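# Pass the green scoop to the right hand

## Task

Transfer the green scoop directly into the right hand without setting it down in between. Finish with the right hand lifting it clear and gripping it securely by its handle, with the handle centred across the middle of that hand's fingers.

## Robot and tools

Robot: two arms, left_arm (base near y = +0.37 m) and right_arm (base near y = -0.35 m). Each carries a five-finger hand: a right hand on right_arm and a mirrored left hand on left_arm. A post stands behind the arms. Loose objects may get brief outside nudges.

Scene frame: origin at table-top height, midway between the arms. +x points out over the table, +z up, +y toward left_arm. Image left and right do not match arm names. All reported hand positions (metres) and quaternions (wxyz) are in this frame. They can be a few centimetres off, more at long reach.

Hand point: a reference point fixed to each palm, about 0.05 m in front of it and 0.15 m from the wrist face. Its +z runs along the straight fingers and +y points out of the palm. On the right hand, +x runs across the palm away from the thumb; on the left hand, +x points toward the thumb. Straight fingers reach about 0.06 to 0.07 m past the point, 0.06 m behind it along -y. A wrist bracket on the little-finger side sticks out about 0.10 m across the palm and can collide with things.

execute_actions(actions, cameras): actions is a list of actions. Each action is a table of 1 to 15 rows, one row per 1/30 s step. A short table repeats its last row until step 15. Each row has 28 numbers, all in [-1, 1], always covering both arms. Order: left dx, dy, dz, rx, ry, rz; left thumb_turn, thumb_bend, index, middle, ring, little; left force_limit, speed; then the same 14 for the right arm. The six pose numbers are an offset, not a pose. They count from that arm's Hand target at the start of the action, along scene-frame axes, and the turn is about the Hand target's position. Every row in an action counts from that same start, not from the row before. 1.0 equals 0.6 m of travel or 180 degrees. rx, ry, rz form a single rotation vector. All six at 0 asks nothing new of that arm. Repeating an offset in a later action moves the arm further.

Hand numbers are absolute targets, not offsets. For thumb_turn, -1 puts the thumb beside the palm and +1 opposite the fingers. For thumb_bend and each finger, -1 is straight and +1 fully curled. force_limit runs from about 0 N at -1 to 10 N at +1 (15 N for the two thumb motors). Finger speed rises from near zero at -1 to full at +0.48 and above. No value means "unchanged". To keep a hand as it is, repeat the eight hand numbers you last sent it. If you have sent none yet, use its hand_measured six, then its hand_force_limit and hand_speed.

move(target, speed, blend, blocking, cameras): drives each hand point in a straight line toward target. target is one 28-number row, or a list of up to 15 rows. Its pose numbers are offsets from the Hand target at the call's start, in the same scale as above. In a list, every row counts from that same start. speed is in m/s (0.002 to 4.3, default 0.25); turning is capped at twice that in rad/s. Give one number, or one per target. blend (m) rounds the corners of a list; 0 stops at each point. The whole move is capped at 10 s. The paths do not avoid obstacles or the other arm. Faster moves stray more and hit harder. The result adds a "move:" line with the ending (done, off_target, moving, held, fault) and limits (paced = pose clipped, held = steps withheld). blocking=false returns after about 0.5 s while the motion continues.

wait(seconds, cameras): lets time pass without new commands; a running move keeps going. stop(cameras): brakes a running move. zoom_image(camera, region): enlarges [x0, y0, x1, y1] pixels (at most 504 by 504) of the latest image from cam_head_left, cam_head_right, cam_high, cam_low, cam_left_wrist or cam_right_wrist. All are 672x504. show_instructions: shows the reference pages. finished_scene(scene=1): ends the attempt, irreversibly.

Images come back when actions is empty or cameras names them (["all"] for every camera).

Results: per arm, end_effector_position and quat, Hand target (the last commanded pose after clipping), joint positions, velocities and torques. For each hand: hand_measured (positions on the command scale), hand_stopped_by (moving, target, force, stalled, fault), hand_load_n (newtons at the fingertip, positive when pushed open), hand_force_limit and hand_speed. A grip shows up as load. A load falling to about 0 means the object slipped, unless fingertips are pressing on each other.

Arm behaviour: arms often rest 1 to 3 cm, sometimes 5 cm, short of the command, usually low. That alone does not mean contact. Orientation is clipped to within 40 degrees of the current orientation each step. A later execute_actions call, even with zero offsets, re-requests the Hand target. If the arm still falls short, command the remaining distance. To stop pressing on something, command back past the current hand point.

Gripping: with the thumb opposite the fingers, the hand can wrap objects 0.035 to 0.065 m thick, or a handle down to about 0.025 m. Close slowly (speed -0.94 or lower) for a gentle grip. A finger locks once it reaches its target or its force_limit. To tighten, raise force_limit and send a more-closed target than hand_measured. To open, send a more-open target.

Avoid: dropping the scoop even slightly, releasing it while it moves, hard impacts or strong pushes, and letting anything leave the table. Do not close one hand on the other's fingers or let the arms collide; contact between arms can end the attempt. Long holds with stretched arms heat the motors. A MOTOR HOT line warns of this, and at 100 °C the arm goes limp for 30 to 60 s. Watch the elbow swinging when the wrist passes near the base's axis.

Each tool is called after "Call:" as name(argument=value, ...) on one line, values as JSON.

Reference images:

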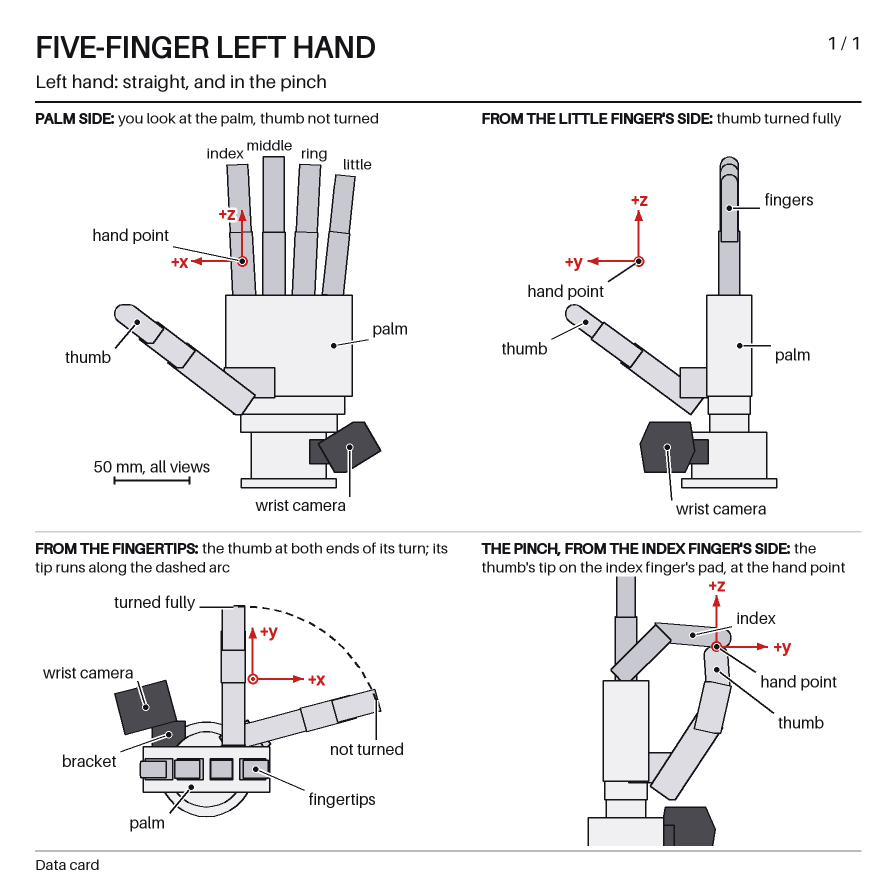

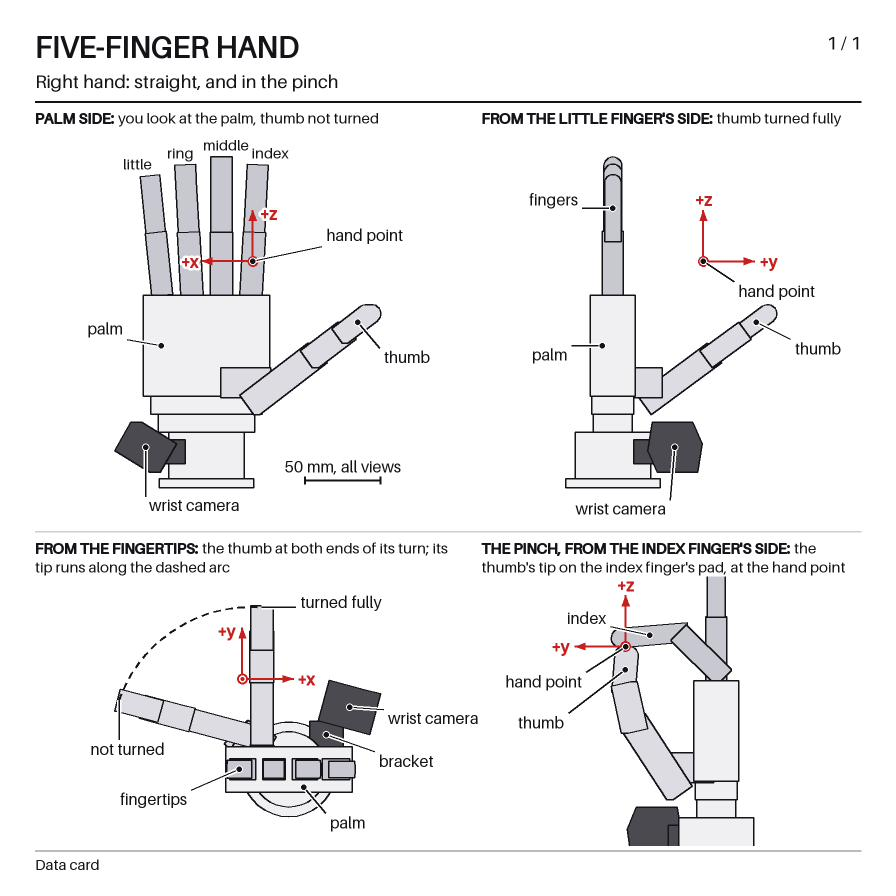

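## Session

Call:
execute_actions(actions=[])

Scene clock: 0.00 s.
left_arm: end_effector_position=(+0.1895, +0.4083, +0.1404) hand_measured=(-1.000, -1.000, -1.000, -1.000, -1.000, -1.000) hand_load_n=(+0.0, +0.0, +0.0, +0.0, +0.0, +0.0) hand_stopped_by=(target, target, target, target, target, target) hand_force_limit=0.00 hand_speed=-0.80 end_effector_quat_wxyz=(+0.256, +0.769, -0.463, +0.359) | right_arm: end_effector_position=(+0.5448, -0.1541, +0.3638) hand_measured=(-1.000, -1.000, -1.000, -1.000, -1.000, -1.000) hand_load_n=(+0.0, +0.0, +0.0, +0.0, +0.0, +0.0) hand_stopped_by=(target, target, target, target, target, target) hand_force_limit=0.00 hand_speed=-0.80 end_effector_quat_wxyz=(+0.699, -0.627, +0.192, -0.287)
Joint positions: left_arm=[1.06 1.321 0.686 -1.584 0.698 0.79] | right_arm=[0.075 1.231 0.901 0.537 -0.811 0.059]
Joint velocities: within noise
Joint torques (N m): no reading
Heat: left arm: hottest wrist roll 36 °C; right arm: hottest shoulder 38 °C.
Hand target: left_arm +0.1919, +0.4119, +0.1416; +0.252, +0.769, -0.464, +0.360 | right_arm +0.5480, -0.1539, +0.3748; +0.701, -0.623, +0.184, -0.293

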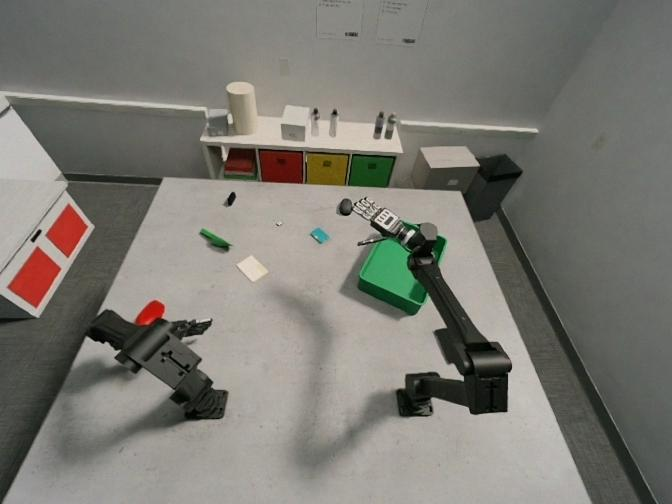

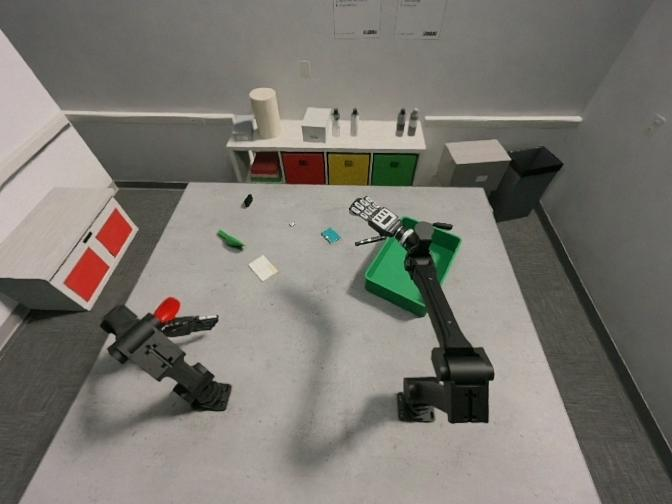

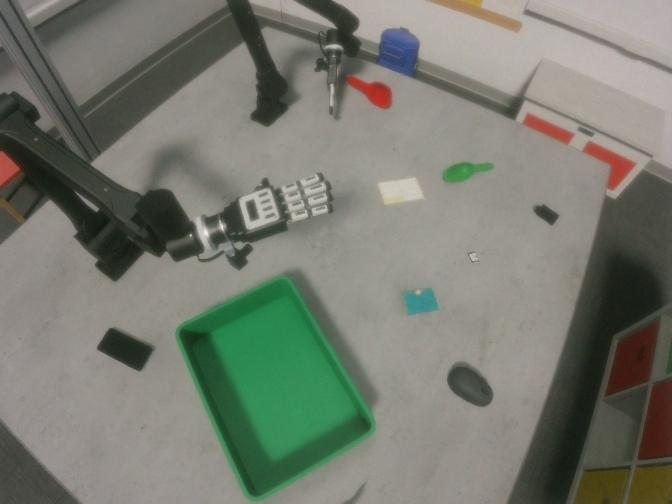

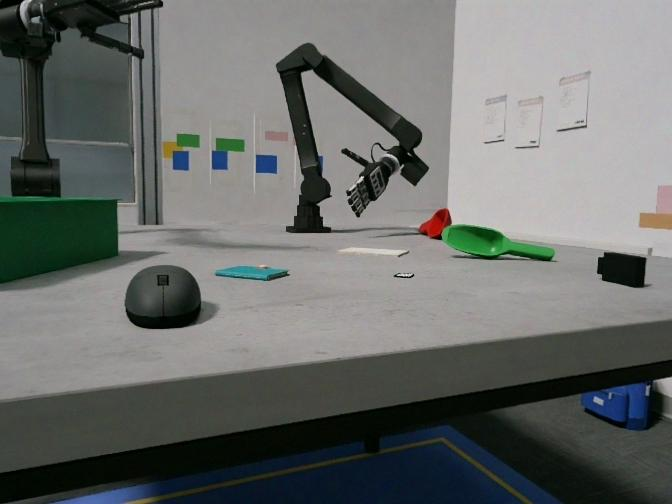

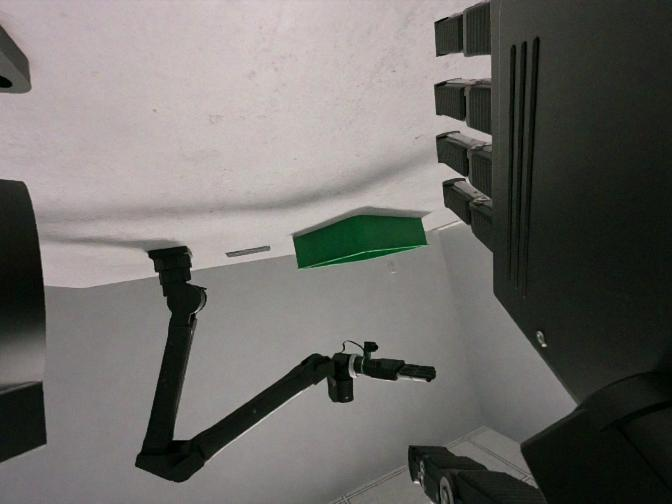

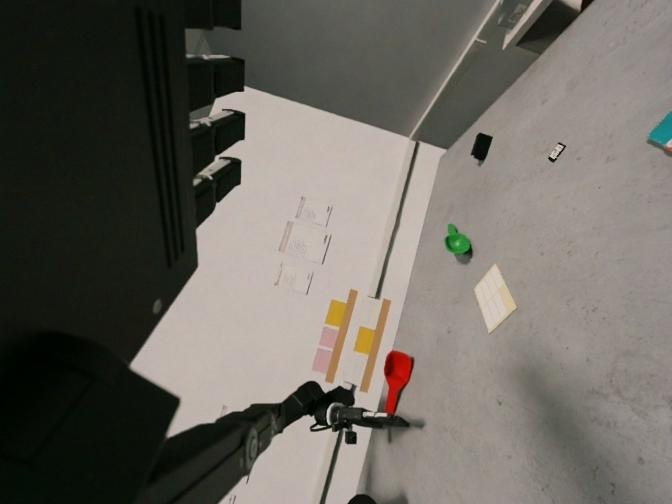

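Call:
zoom_image(camera="cam_head_left", region=[150, 170, 350, 320])

Call:
zoom_image(camera="cam_head_right", region=[170, 170, 370, 320])

Call:
zoom_image(camera="cam_high", region=[370, 120, 570, 270])

Call:
zoom_image(camera="cam_low", region=[400, 180, 600, 300])

Scaled by 2.520.

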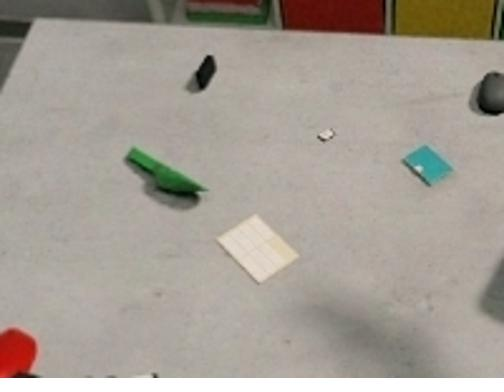

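Scaled by 2.520.

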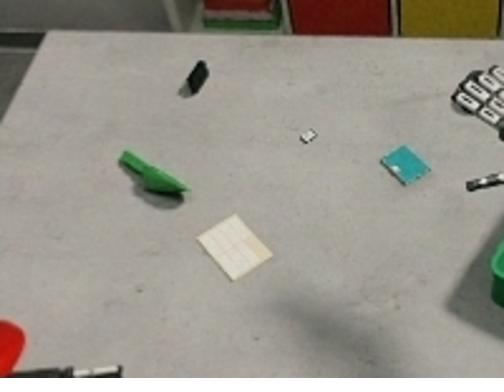

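Scaled by 2.520.

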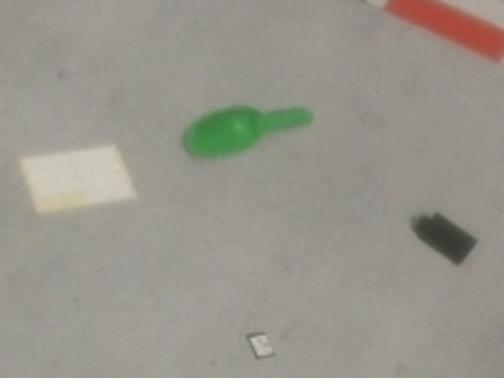

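Scaled by 2.520.

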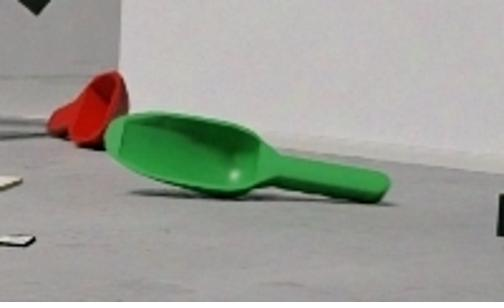

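Call:
zoom_image(camera="cam_head_left", region=[320, 180, 480, 300])

Call:
zoom_image(camera="cam_head_right", region=[320, 180, 480, 300])

Call:
zoom_image(camera="cam_head_left", region=[80, 280, 280, 430])

Call:
zoom_image(camera="cam_high", region=[200, 0, 440, 180])

Scaled by 3.150.

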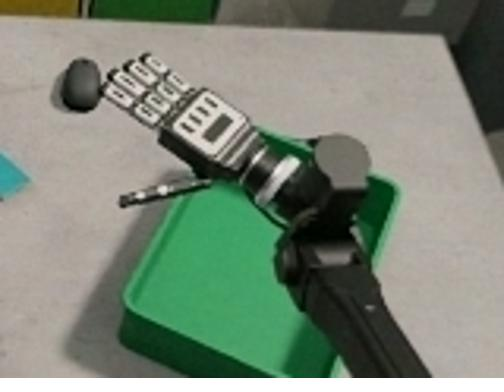

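Scaled by 3.150.

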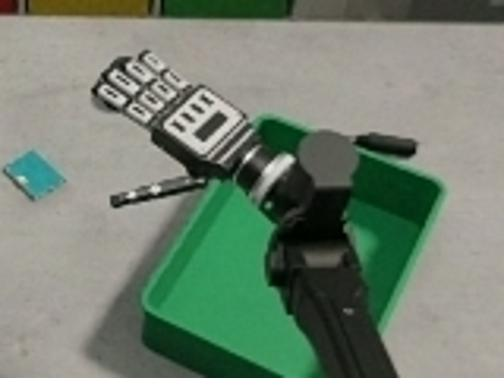

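Scaled by 2.520.

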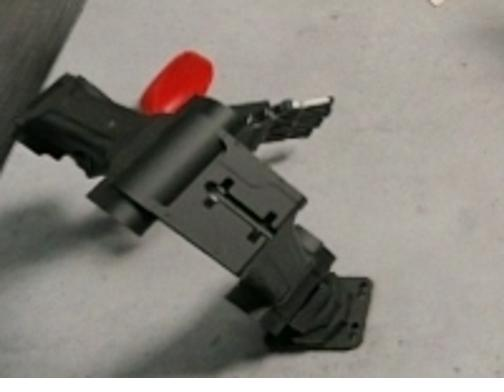

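Scaled by 2.100.

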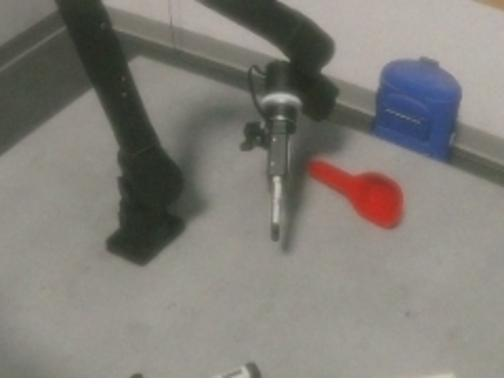

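Call:
move(target=[[0.05,0,0.25,0,0,0,-1,-1,-1,-1,-1,-1,0,-0.8,0,0,0,0,0,0,-1,-1,-1,-1,-1,-1,0,-0.8],[0.6,0.147,0.25,0.26,-0.287,-0.173,-1,-1,-1,-1,-1,-1,0,-0.8,0,0,0,0,0,0,-1,-1,-1,-1,-1,-1,0,-0.8]], blend=0.05, cameras=["cam_head_left","cam_high","cam_left_wrist","cam_low"])

Scene clock: 18.17 s.
left_arm: end_effector_position=(+0.5367, +0.4942, +0.2827) hand_measured=(-1.000, -1.000, -1.000, -1.000, -1.000, -1.000) hand_load_n=(-0.5, +0.0, +0.0, -0.5, +0.0, +0.0) hand_stopped_by=(target, target, target, target, target, target) hand_force_limit=0.00 hand_speed=-0.80 end_effector_quat_wxyz=(+0.181, -0.445, +0.797, -0.366) | right_arm: end_effector_position=(+0.5448, -0.1541, +0.3638) hand_measured=(-1.000, -1.000, -1.000, -1.000, -1.000, -1.000) hand_load_n=(+0.0, +0.0, +0.0, +0.0, +0.0, +0.0) hand_stopped_by=(target, target, target, target, target, target) hand_force_limit=0.00 hand_speed=-0.80 end_effector_quat_wxyz=(+0.699, -0.627, +0.192, -0.287)
Joint positions: left_arm=[0.484 1.492 1.506 -1.084 0.709 0.821] | right_arm=[0.075 1.231 0.901 0.537 -0.811 0.059]
Joint torques (N m): left_arm=[-0.5 -11.52 12.96 1.52 0.44 -0.01] | right_arm=[-0.21 -9.11 10.39 1.52 -0.03 -0.02]
Heat: left arm: hottest wrist roll 36 °C; right arm: hottest shoulder 38 °C.
Hand target: left_arm +0.5519, +0.4999, +0.2915; +0.197, -0.432, +0.800, -0.365 | right_arm +0.5480, -0.1539, +0.3748; +0.701, -0.623, +0.184, -0.293
Off the commanded pose: left_arm 0.019 m, 2 deg | right_arm 0.011 m, 1 deg.
move: off_target (left_arm)
Images, in order (width x height): cam_head_left 672x504, cam_high 672x504, cam_low 672x504, cam_left_wrist 672x504.

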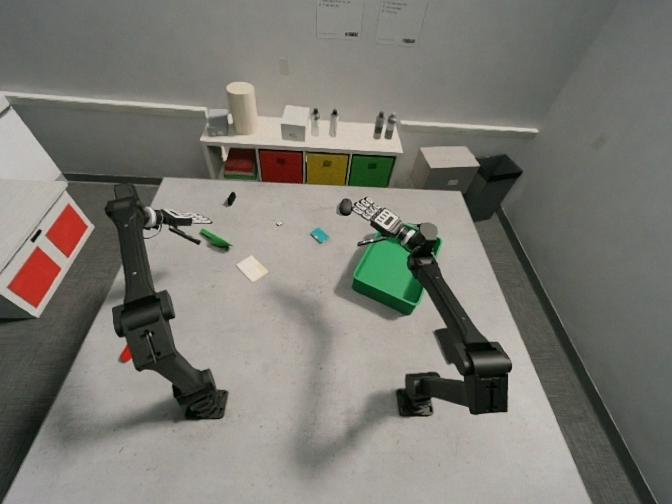

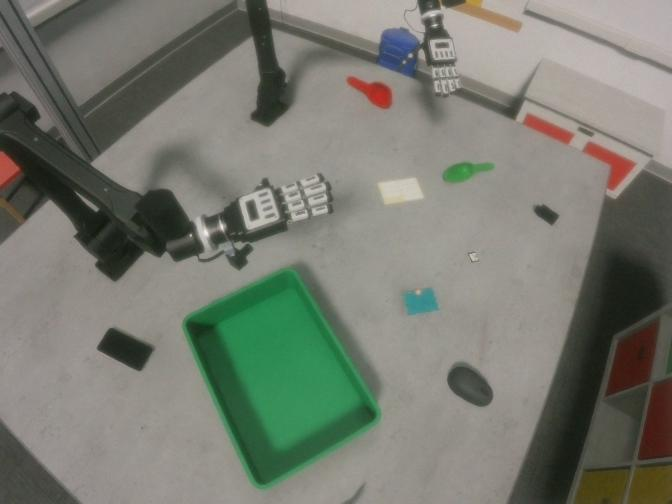

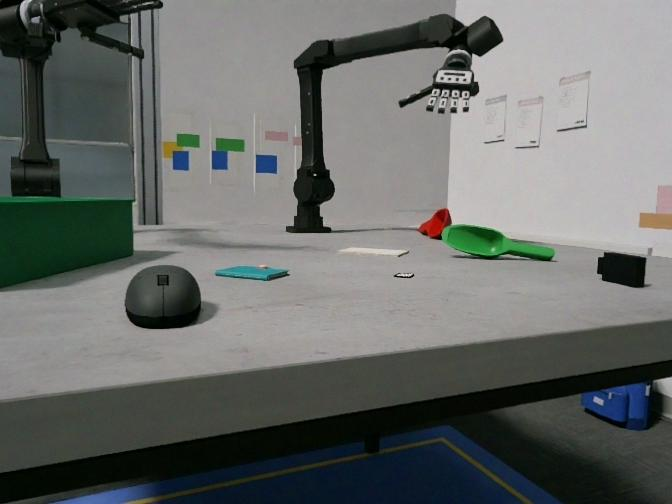

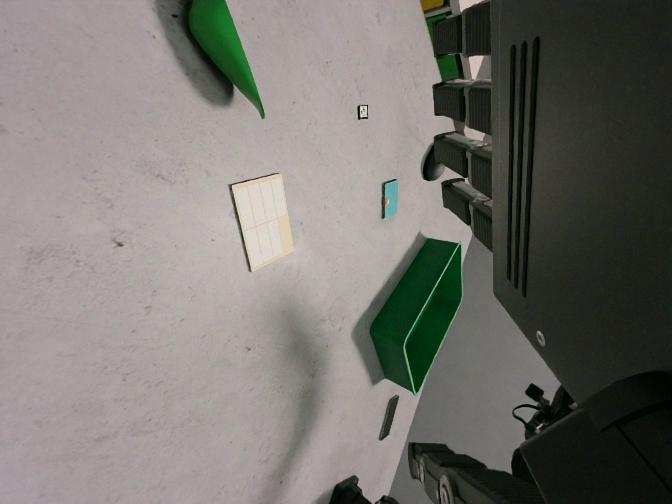

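Call:
zoom_image(camera="cam_head_left", region=[100, 170, 270, 290])

Call:
zoom_image(camera="cam_left_wrist", region=[0, 0, 504, 504])

Call:
zoom_image(camera="cam_high", region=[380, 0, 540, 200])

Call:
zoom_image(camera="cam_low", region=[360, 0, 600, 280])

Scaled by 2.965.

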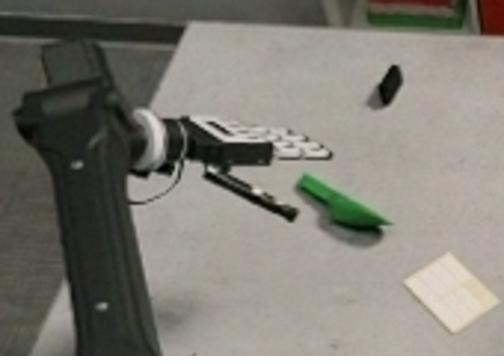

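Scaled by 1.000.

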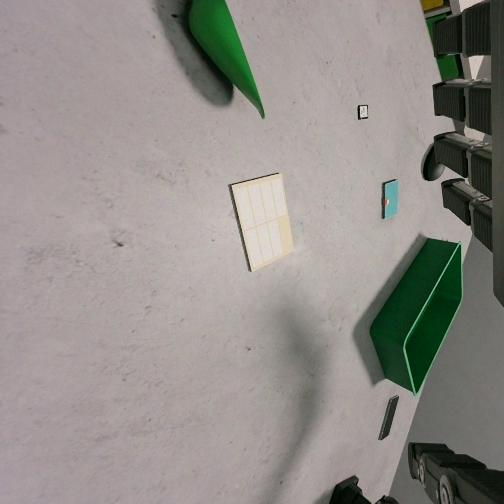

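Scaled by 2.520.

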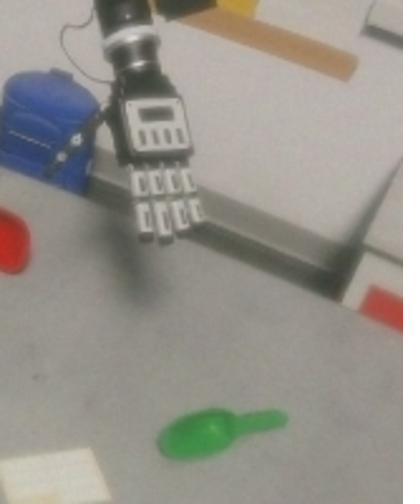

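Scaled by 1.800.

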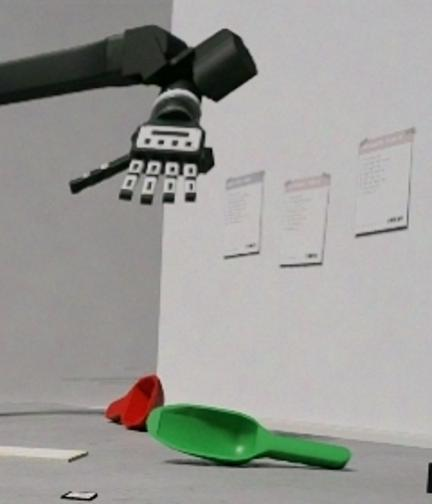

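Call:
move(target=[0.1667,0,-0.2333,0,0,0,-1,-1,-1,-1,-1,-1,0,-0.8,0,0,0,0,0,0,-1,-1,-1,-1,-1,-1,0,-0.8], cameras=["cam_head_left","cam_head_right","cam_high","cam_left_wrist","cam_low"])

Scene clock: 23.00 s.
left_arm: end_effector_position=(+0.6437, +0.4997, +0.1476) hand_measured=(-1.000, -1.000, -1.000, -1.000, -1.000, -1.000) hand_load_n=(-0.5, +0.0, +0.0, +0.0, +0.0, +0.0) hand_stopped_by=(target, target, target, target, target, target) hand_force_limit=0.00 hand_speed=-0.80 end_effector_quat_wxyz=(+0.190, -0.433, +0.803, -0.363) | right_arm: end_effector_position=(+0.5448, -0.1541, +0.3638) hand_measured=(-1.000, -1.000, -1.000, -1.000, -1.000, -1.000) hand_load_n=(+0.0, +0.0, +0.0, +0.0, +0.0, +0.0) hand_stopped_by=(target, target, target, target, target, target) hand_force_limit=0.00 hand_speed=-0.80 end_effector_quat_wxyz=(+0.699, -0.627, +0.192, -0.287)
Joint positions: left_arm=[0.407 1.782 1.503 -0.729 0.668 0.763] | right_arm=[0.075 1.231 0.901 0.537 -0.811 0.059]
Joint torques (N m): left_arm=[-0.56 -17.79 10.85 1.55 0.46 -0.21] | right_arm=[-0.38 -8.59 10.47 1.61 0 0.01]
Heat: left arm: hottest wrist roll 36 °C; right arm: hottest shoulder 38 °C.
Hand target: left_arm +0.6519, +0.5000, +0.1516; +0.197, -0.432, +0.801, -0.365 | right_arm +0.5480, -0.1539, +0.3748; +0.701, -0.623, +0.184, -0.293
Off the commanded pose: left_arm 0.009 m, 1 deg | right_arm 0.011 m, 1 deg.
move: done
Images, in order (width x height): cam_head_left 672x504, cam_head_right 672x504, cam_high 672x504, cam_low 672x504, cam_left_wrist 672x504.

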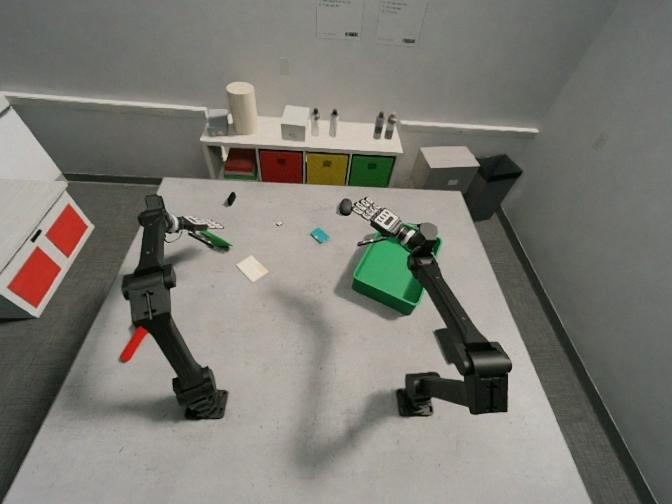

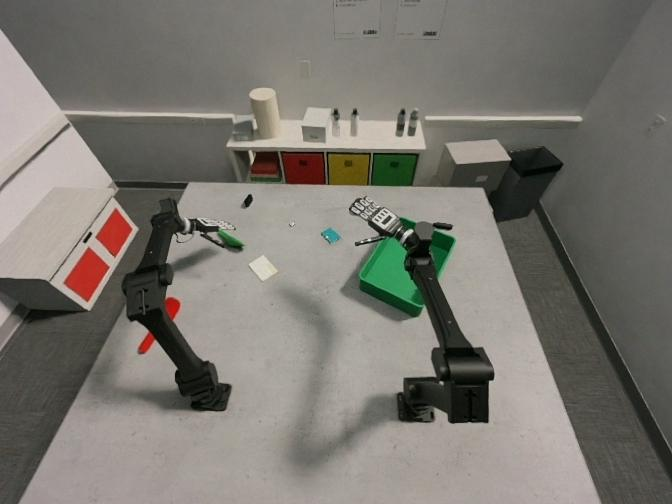

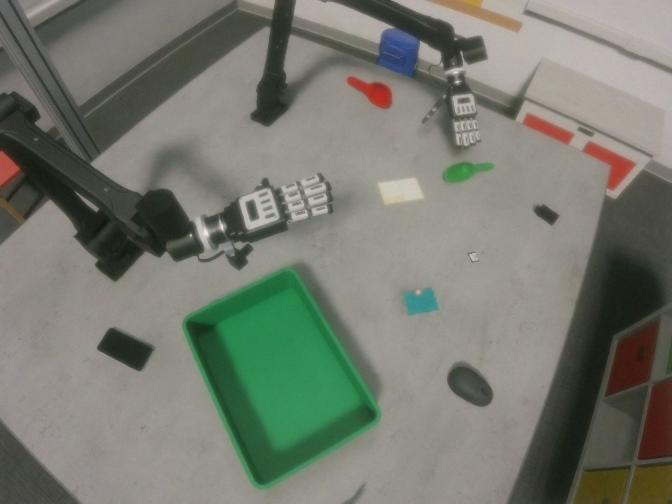

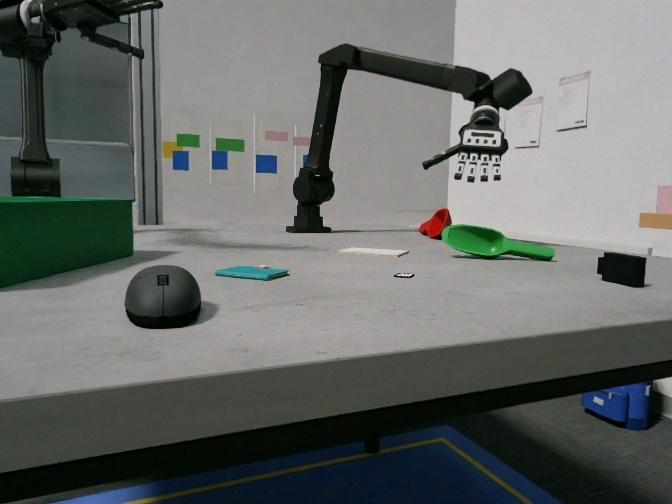

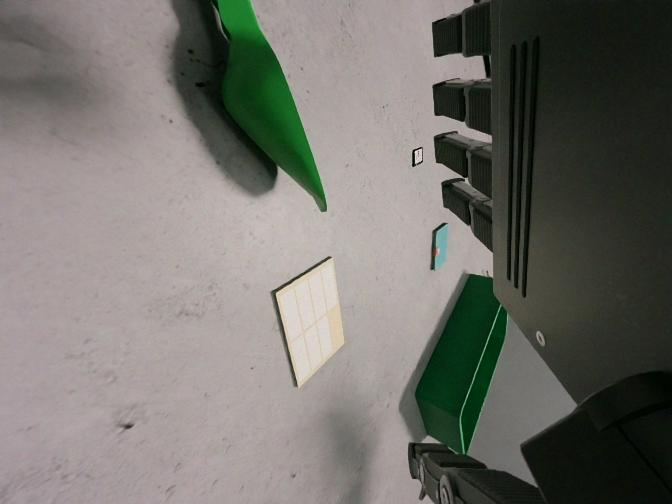

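Call:
zoom_image(camera="cam_head_left", region=[140, 180, 260, 270])

Call:
zoom_image(camera="cam_head_right", region=[150, 180, 270, 270])

Call:
zoom_image(camera="cam_high", region=[400, 60, 540, 200])

Call:
zoom_image(camera="cam_low", region=[400, 80, 600, 280])

Call:
zoom_image(camera="cam_left_wrist", region=[160, 0, 500, 250])

Scaled by 4.200.

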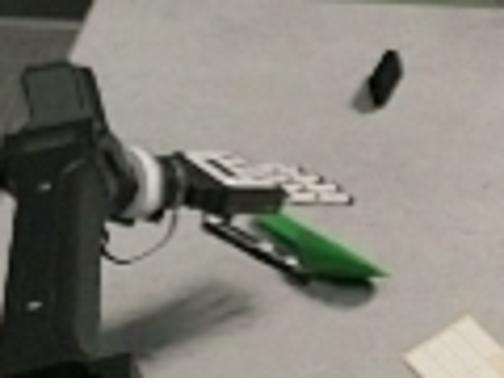

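Scaled by 4.200.

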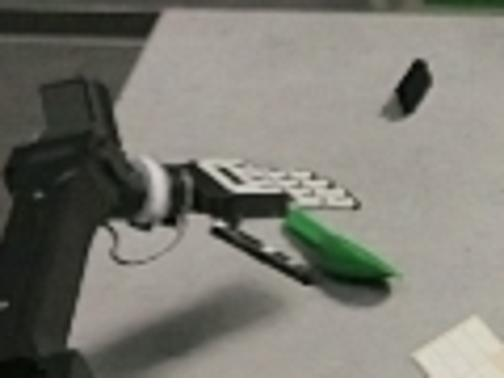

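Scaled by 3.600.

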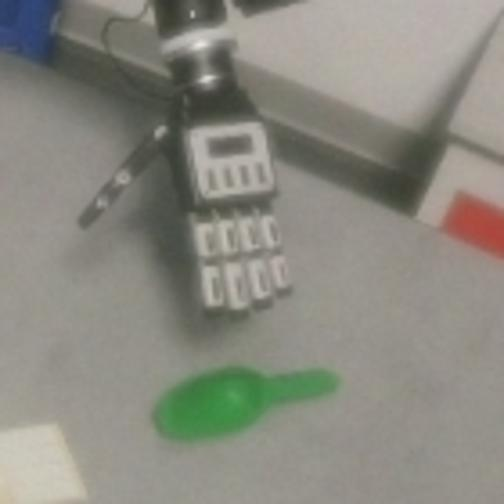

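Scaled by 2.520.

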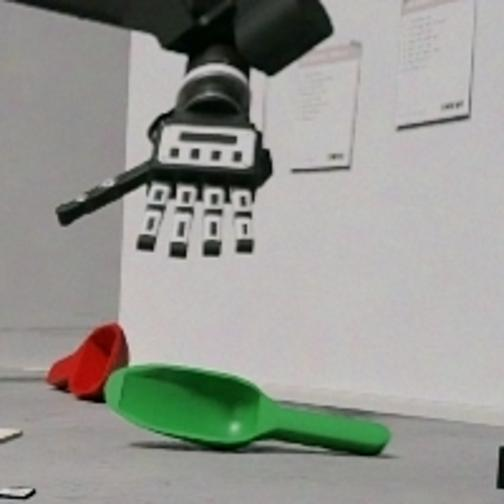

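Scaled by 1.482.

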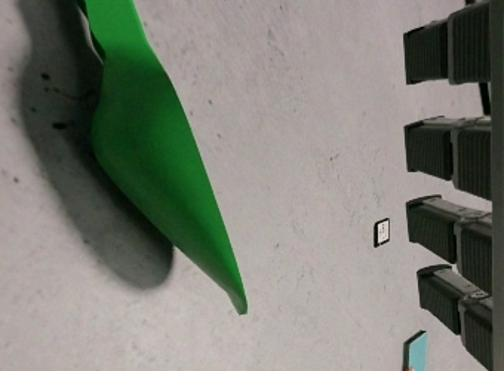

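Call:
move(target=[0.1208,-0.0853,-0.02,-0.0122,-0.0186,0,1,-1,-0.6,-0.6,-0.6,-1,0,-0.3,0,0,0,0,0,0,-1,-1,-1,-1,-1,-1,0,-0.8], speed=0.15, cameras=["cam_head_left","cam_head_right","cam_high","cam_left_wrist","cam_low"])

Scene clock: 35.23 s.
left_arm: end_effector_position=(+0.7085, +0.4425, +0.1352) hand_measured=(+1.000, -1.000, -0.600, -0.600, -0.600, -1.000) hand_load_n=(+0.0, +0.0, +0.0, +0.0, +0.0, +0.0) hand_stopped_by=(target, target, target, target, target, target) hand_force_limit=0.00 hand_speed=-0.30 end_effector_quat_wxyz=(+0.201, -0.425, +0.792, -0.390) | right_arm: end_effector_position=(+0.5448, -0.1541, +0.3638) hand_measured=(-1.000, -1.000, -1.000, -1.000, -1.000, -1.000) hand_load_n=(-0.5, +0.0, +0.0, -0.5, +0.0, +0.0) hand_stopped_by=(target, target, target, target, target, target) hand_force_limit=0.00 hand_speed=-0.80 end_effector_quat_wxyz=(+0.699, -0.627, +0.192, -0.287)
Joint positions: left_arm=[0.296 1.877 1.573 -0.578 0.65 0.616] | right_arm=[0.075 1.231 0.901 0.537 -0.811 0.059]
Joint torques (N m): left_arm=[0.32 -17.67 12.59 1.85 0.38 -0.19] | right_arm=[-0.32 -9.29 10.47 1.59 -0.04 0.01]
Heat: left arm: hottest wrist roll 35 °C; right arm: hottest shoulder 38 °C.
Hand target: left_arm +0.7243, +0.4488, +0.1396; +0.212, -0.425, +0.787, -0.393 | right_arm +0.5480, -0.1539, +0.3748; +0.701, -0.623, +0.184, -0.293
Off the commanded pose: left_arm 0.018 m, 1 deg | right_arm 0.011 m, 1 deg.
move: off_target (left_arm)
Images, in order (width x height): cam_head_left 672x504, cam_head_right 672x504, cam_high 672x504, cam_low 672x504, cam_left_wrist 672x504.

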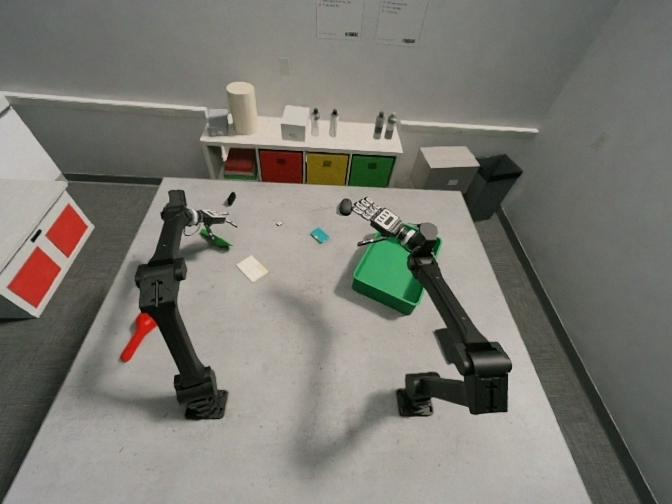

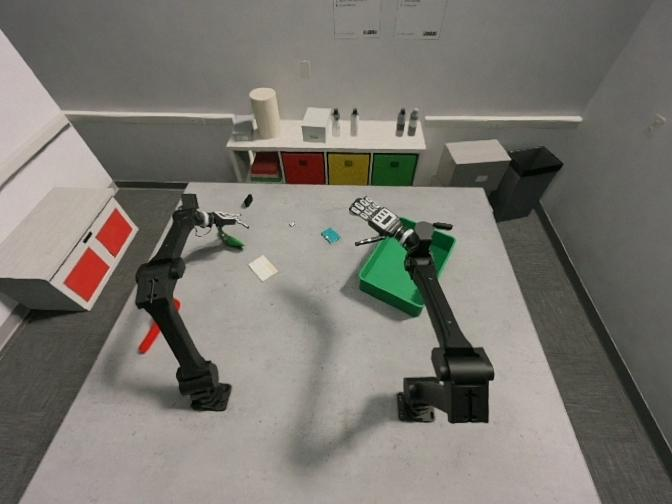

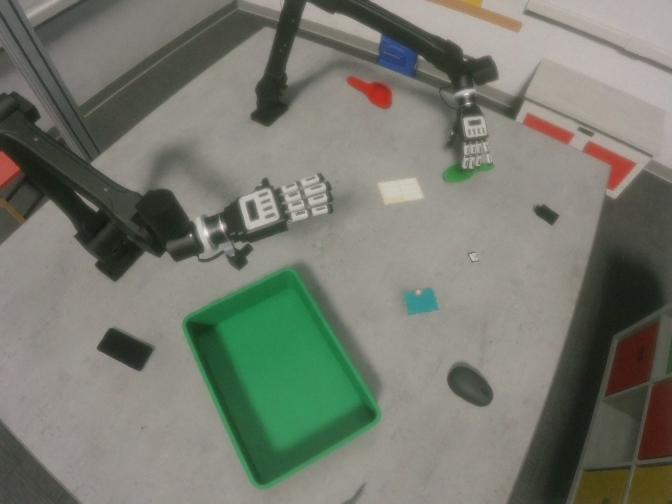

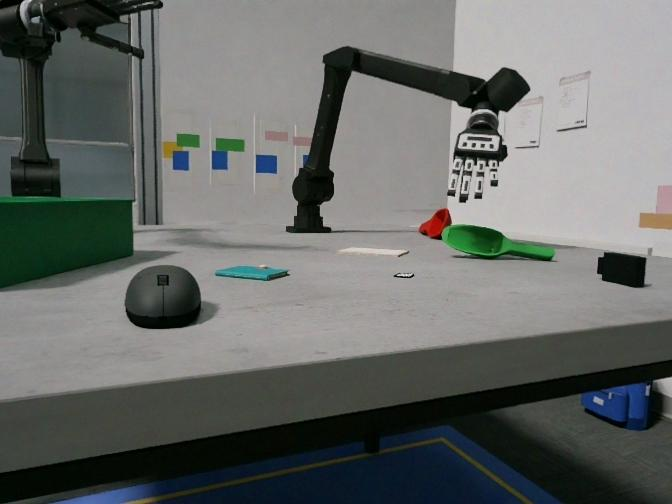

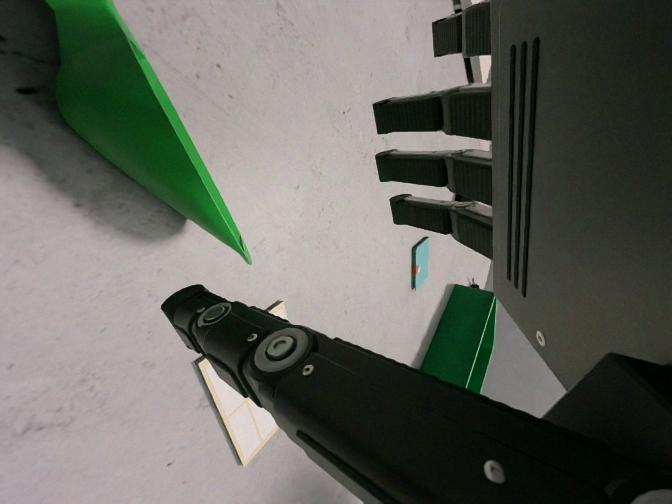

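Call:
zoom_image(camera="cam_left_wrist", region=[0, 0, 420, 320])

Call:
zoom_image(camera="cam_low", region=[420, 120, 580, 280])

Call:
zoom_image(camera="cam_head_left", region=[160, 190, 260, 270])

Call:
zoom_image(camera="cam_high", region=[430, 90, 530, 200])

Scaled by 1.200.

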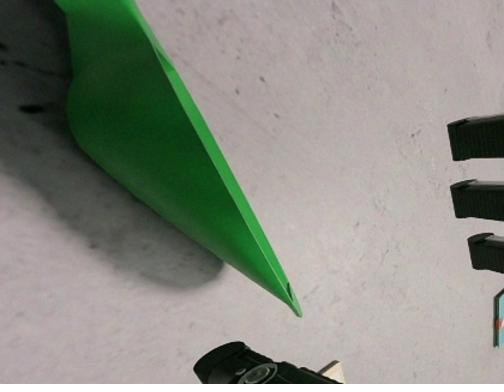

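Scaled by 3.150.

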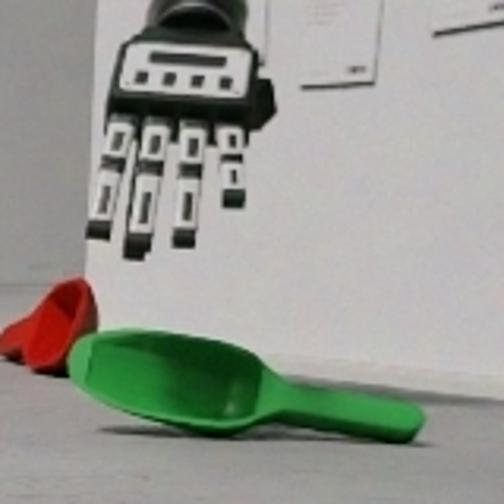

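Scaled by 5.040.

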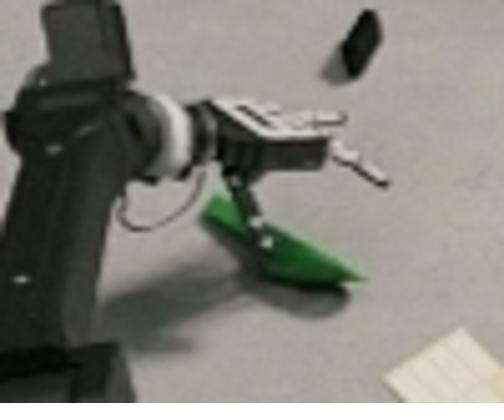

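Scaled by 4.582.

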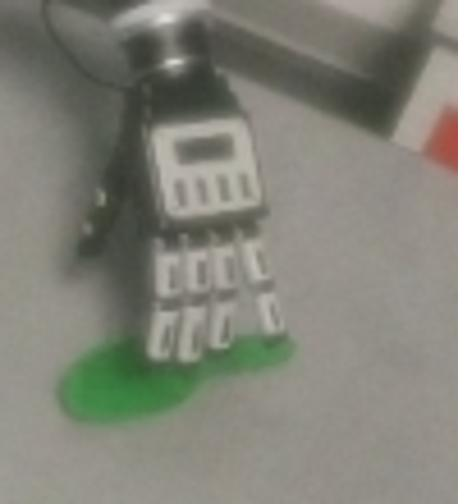

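Call:
move(target=[0.0387,0.0133,-0.075,0,0,0,1,-1,-0.6,-0.6,-0.6,-1,0,-0.3,0,0,0,0,0,0,-1,-1,-1,-1,-1,-1,0,-0.8], speed=0.1, cameras=["cam_head_left","cam_high","cam_left_wrist","cam_low"])

Scene clock: 42.80 s.
left_arm: end_effector_position=(+0.7324, +0.4491, +0.0891) hand_measured=(+1.000, -1.000, -0.600, -0.600, -0.600, -1.000) hand_load_n=(+0.0, +0.0, +0.0, +0.0, +0.0, +0.0) hand_stopped_by=(target, target, target, target, target, target) hand_force_limit=0.00 hand_speed=-0.30 end_effector_quat_wxyz=(+0.199, -0.426, +0.792, -0.390) | right_arm: end_effector_position=(+0.5448, -0.1541, +0.3638) hand_measured=(-1.000, -1.000, -1.000, -1.000, -1.000, -1.000) hand_load_n=(+0.0, +0.0, +0.0, +0.0, +0.0, +0.0) hand_stopped_by=(target, target, target, target, target, target) hand_force_limit=0.00 hand_speed=-0.80 end_effector_quat_wxyz=(+0.699, -0.627, +0.192, -0.287)
Joint positions: left_arm=[0.296 1.982 1.607 -0.511 0.65 0.616] | right_arm=[0.075 1.231 0.901 0.537 -0.811 0.059]
Joint torques (N m): left_arm=[0.38 -19.43 12.23 1.85 0.43 -0.17] | right_arm=[0.09 -8.82 10.41 1.65 -0.01 0.01]
Heat: left arm: hottest wrist roll 35 °C; right arm: hottest shoulder 38 °C.
Hand target: left_arm +0.7475, +0.4568, +0.0945; +0.212, -0.425, +0.787, -0.393 | right_arm +0.5480, -0.1539, +0.3748; +0.701, -0.623, +0.184, -0.293
Off the commanded pose: left_arm 0.018 m, 2 deg | right_arm 0.011 m, 1 deg.
move: off_target (left_arm)
Images, in order (width x height): cam_head_left 672x504, cam_high 672x504, cam_low 672x504, cam_left_wrist 672x504.

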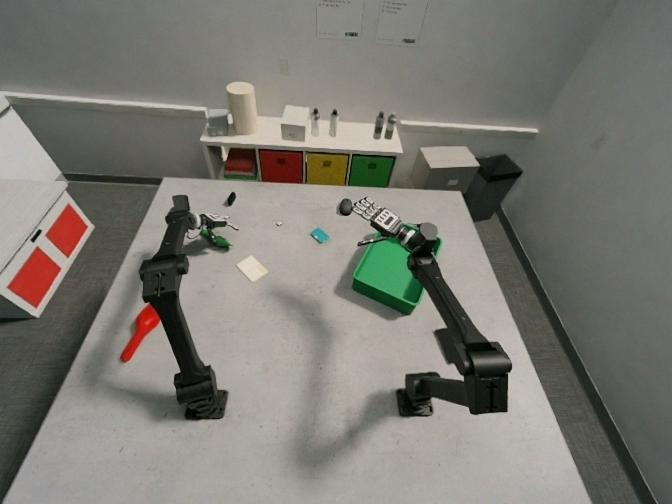

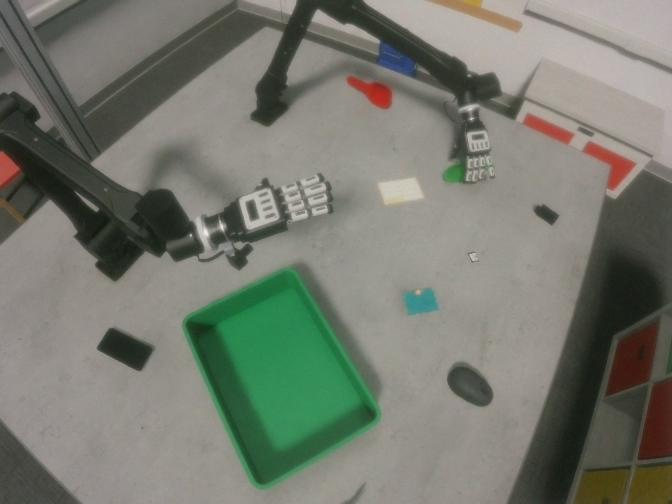

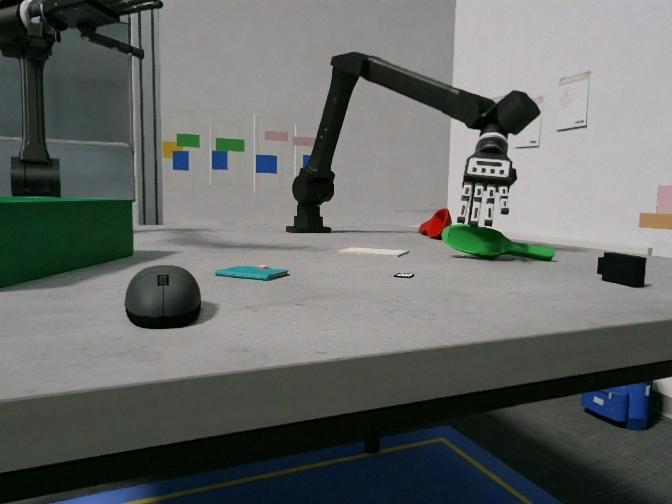

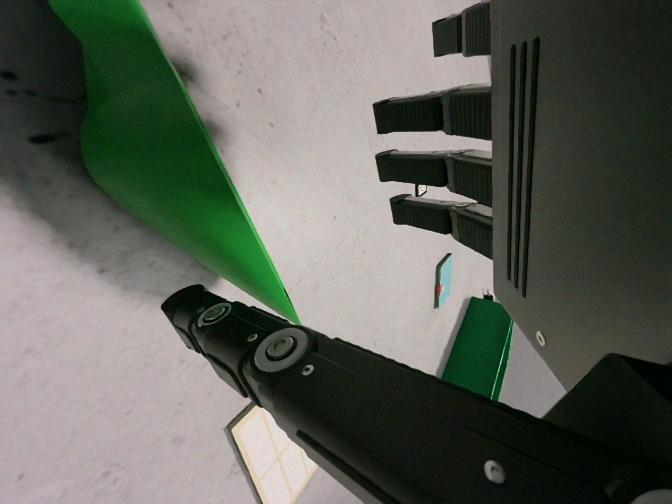

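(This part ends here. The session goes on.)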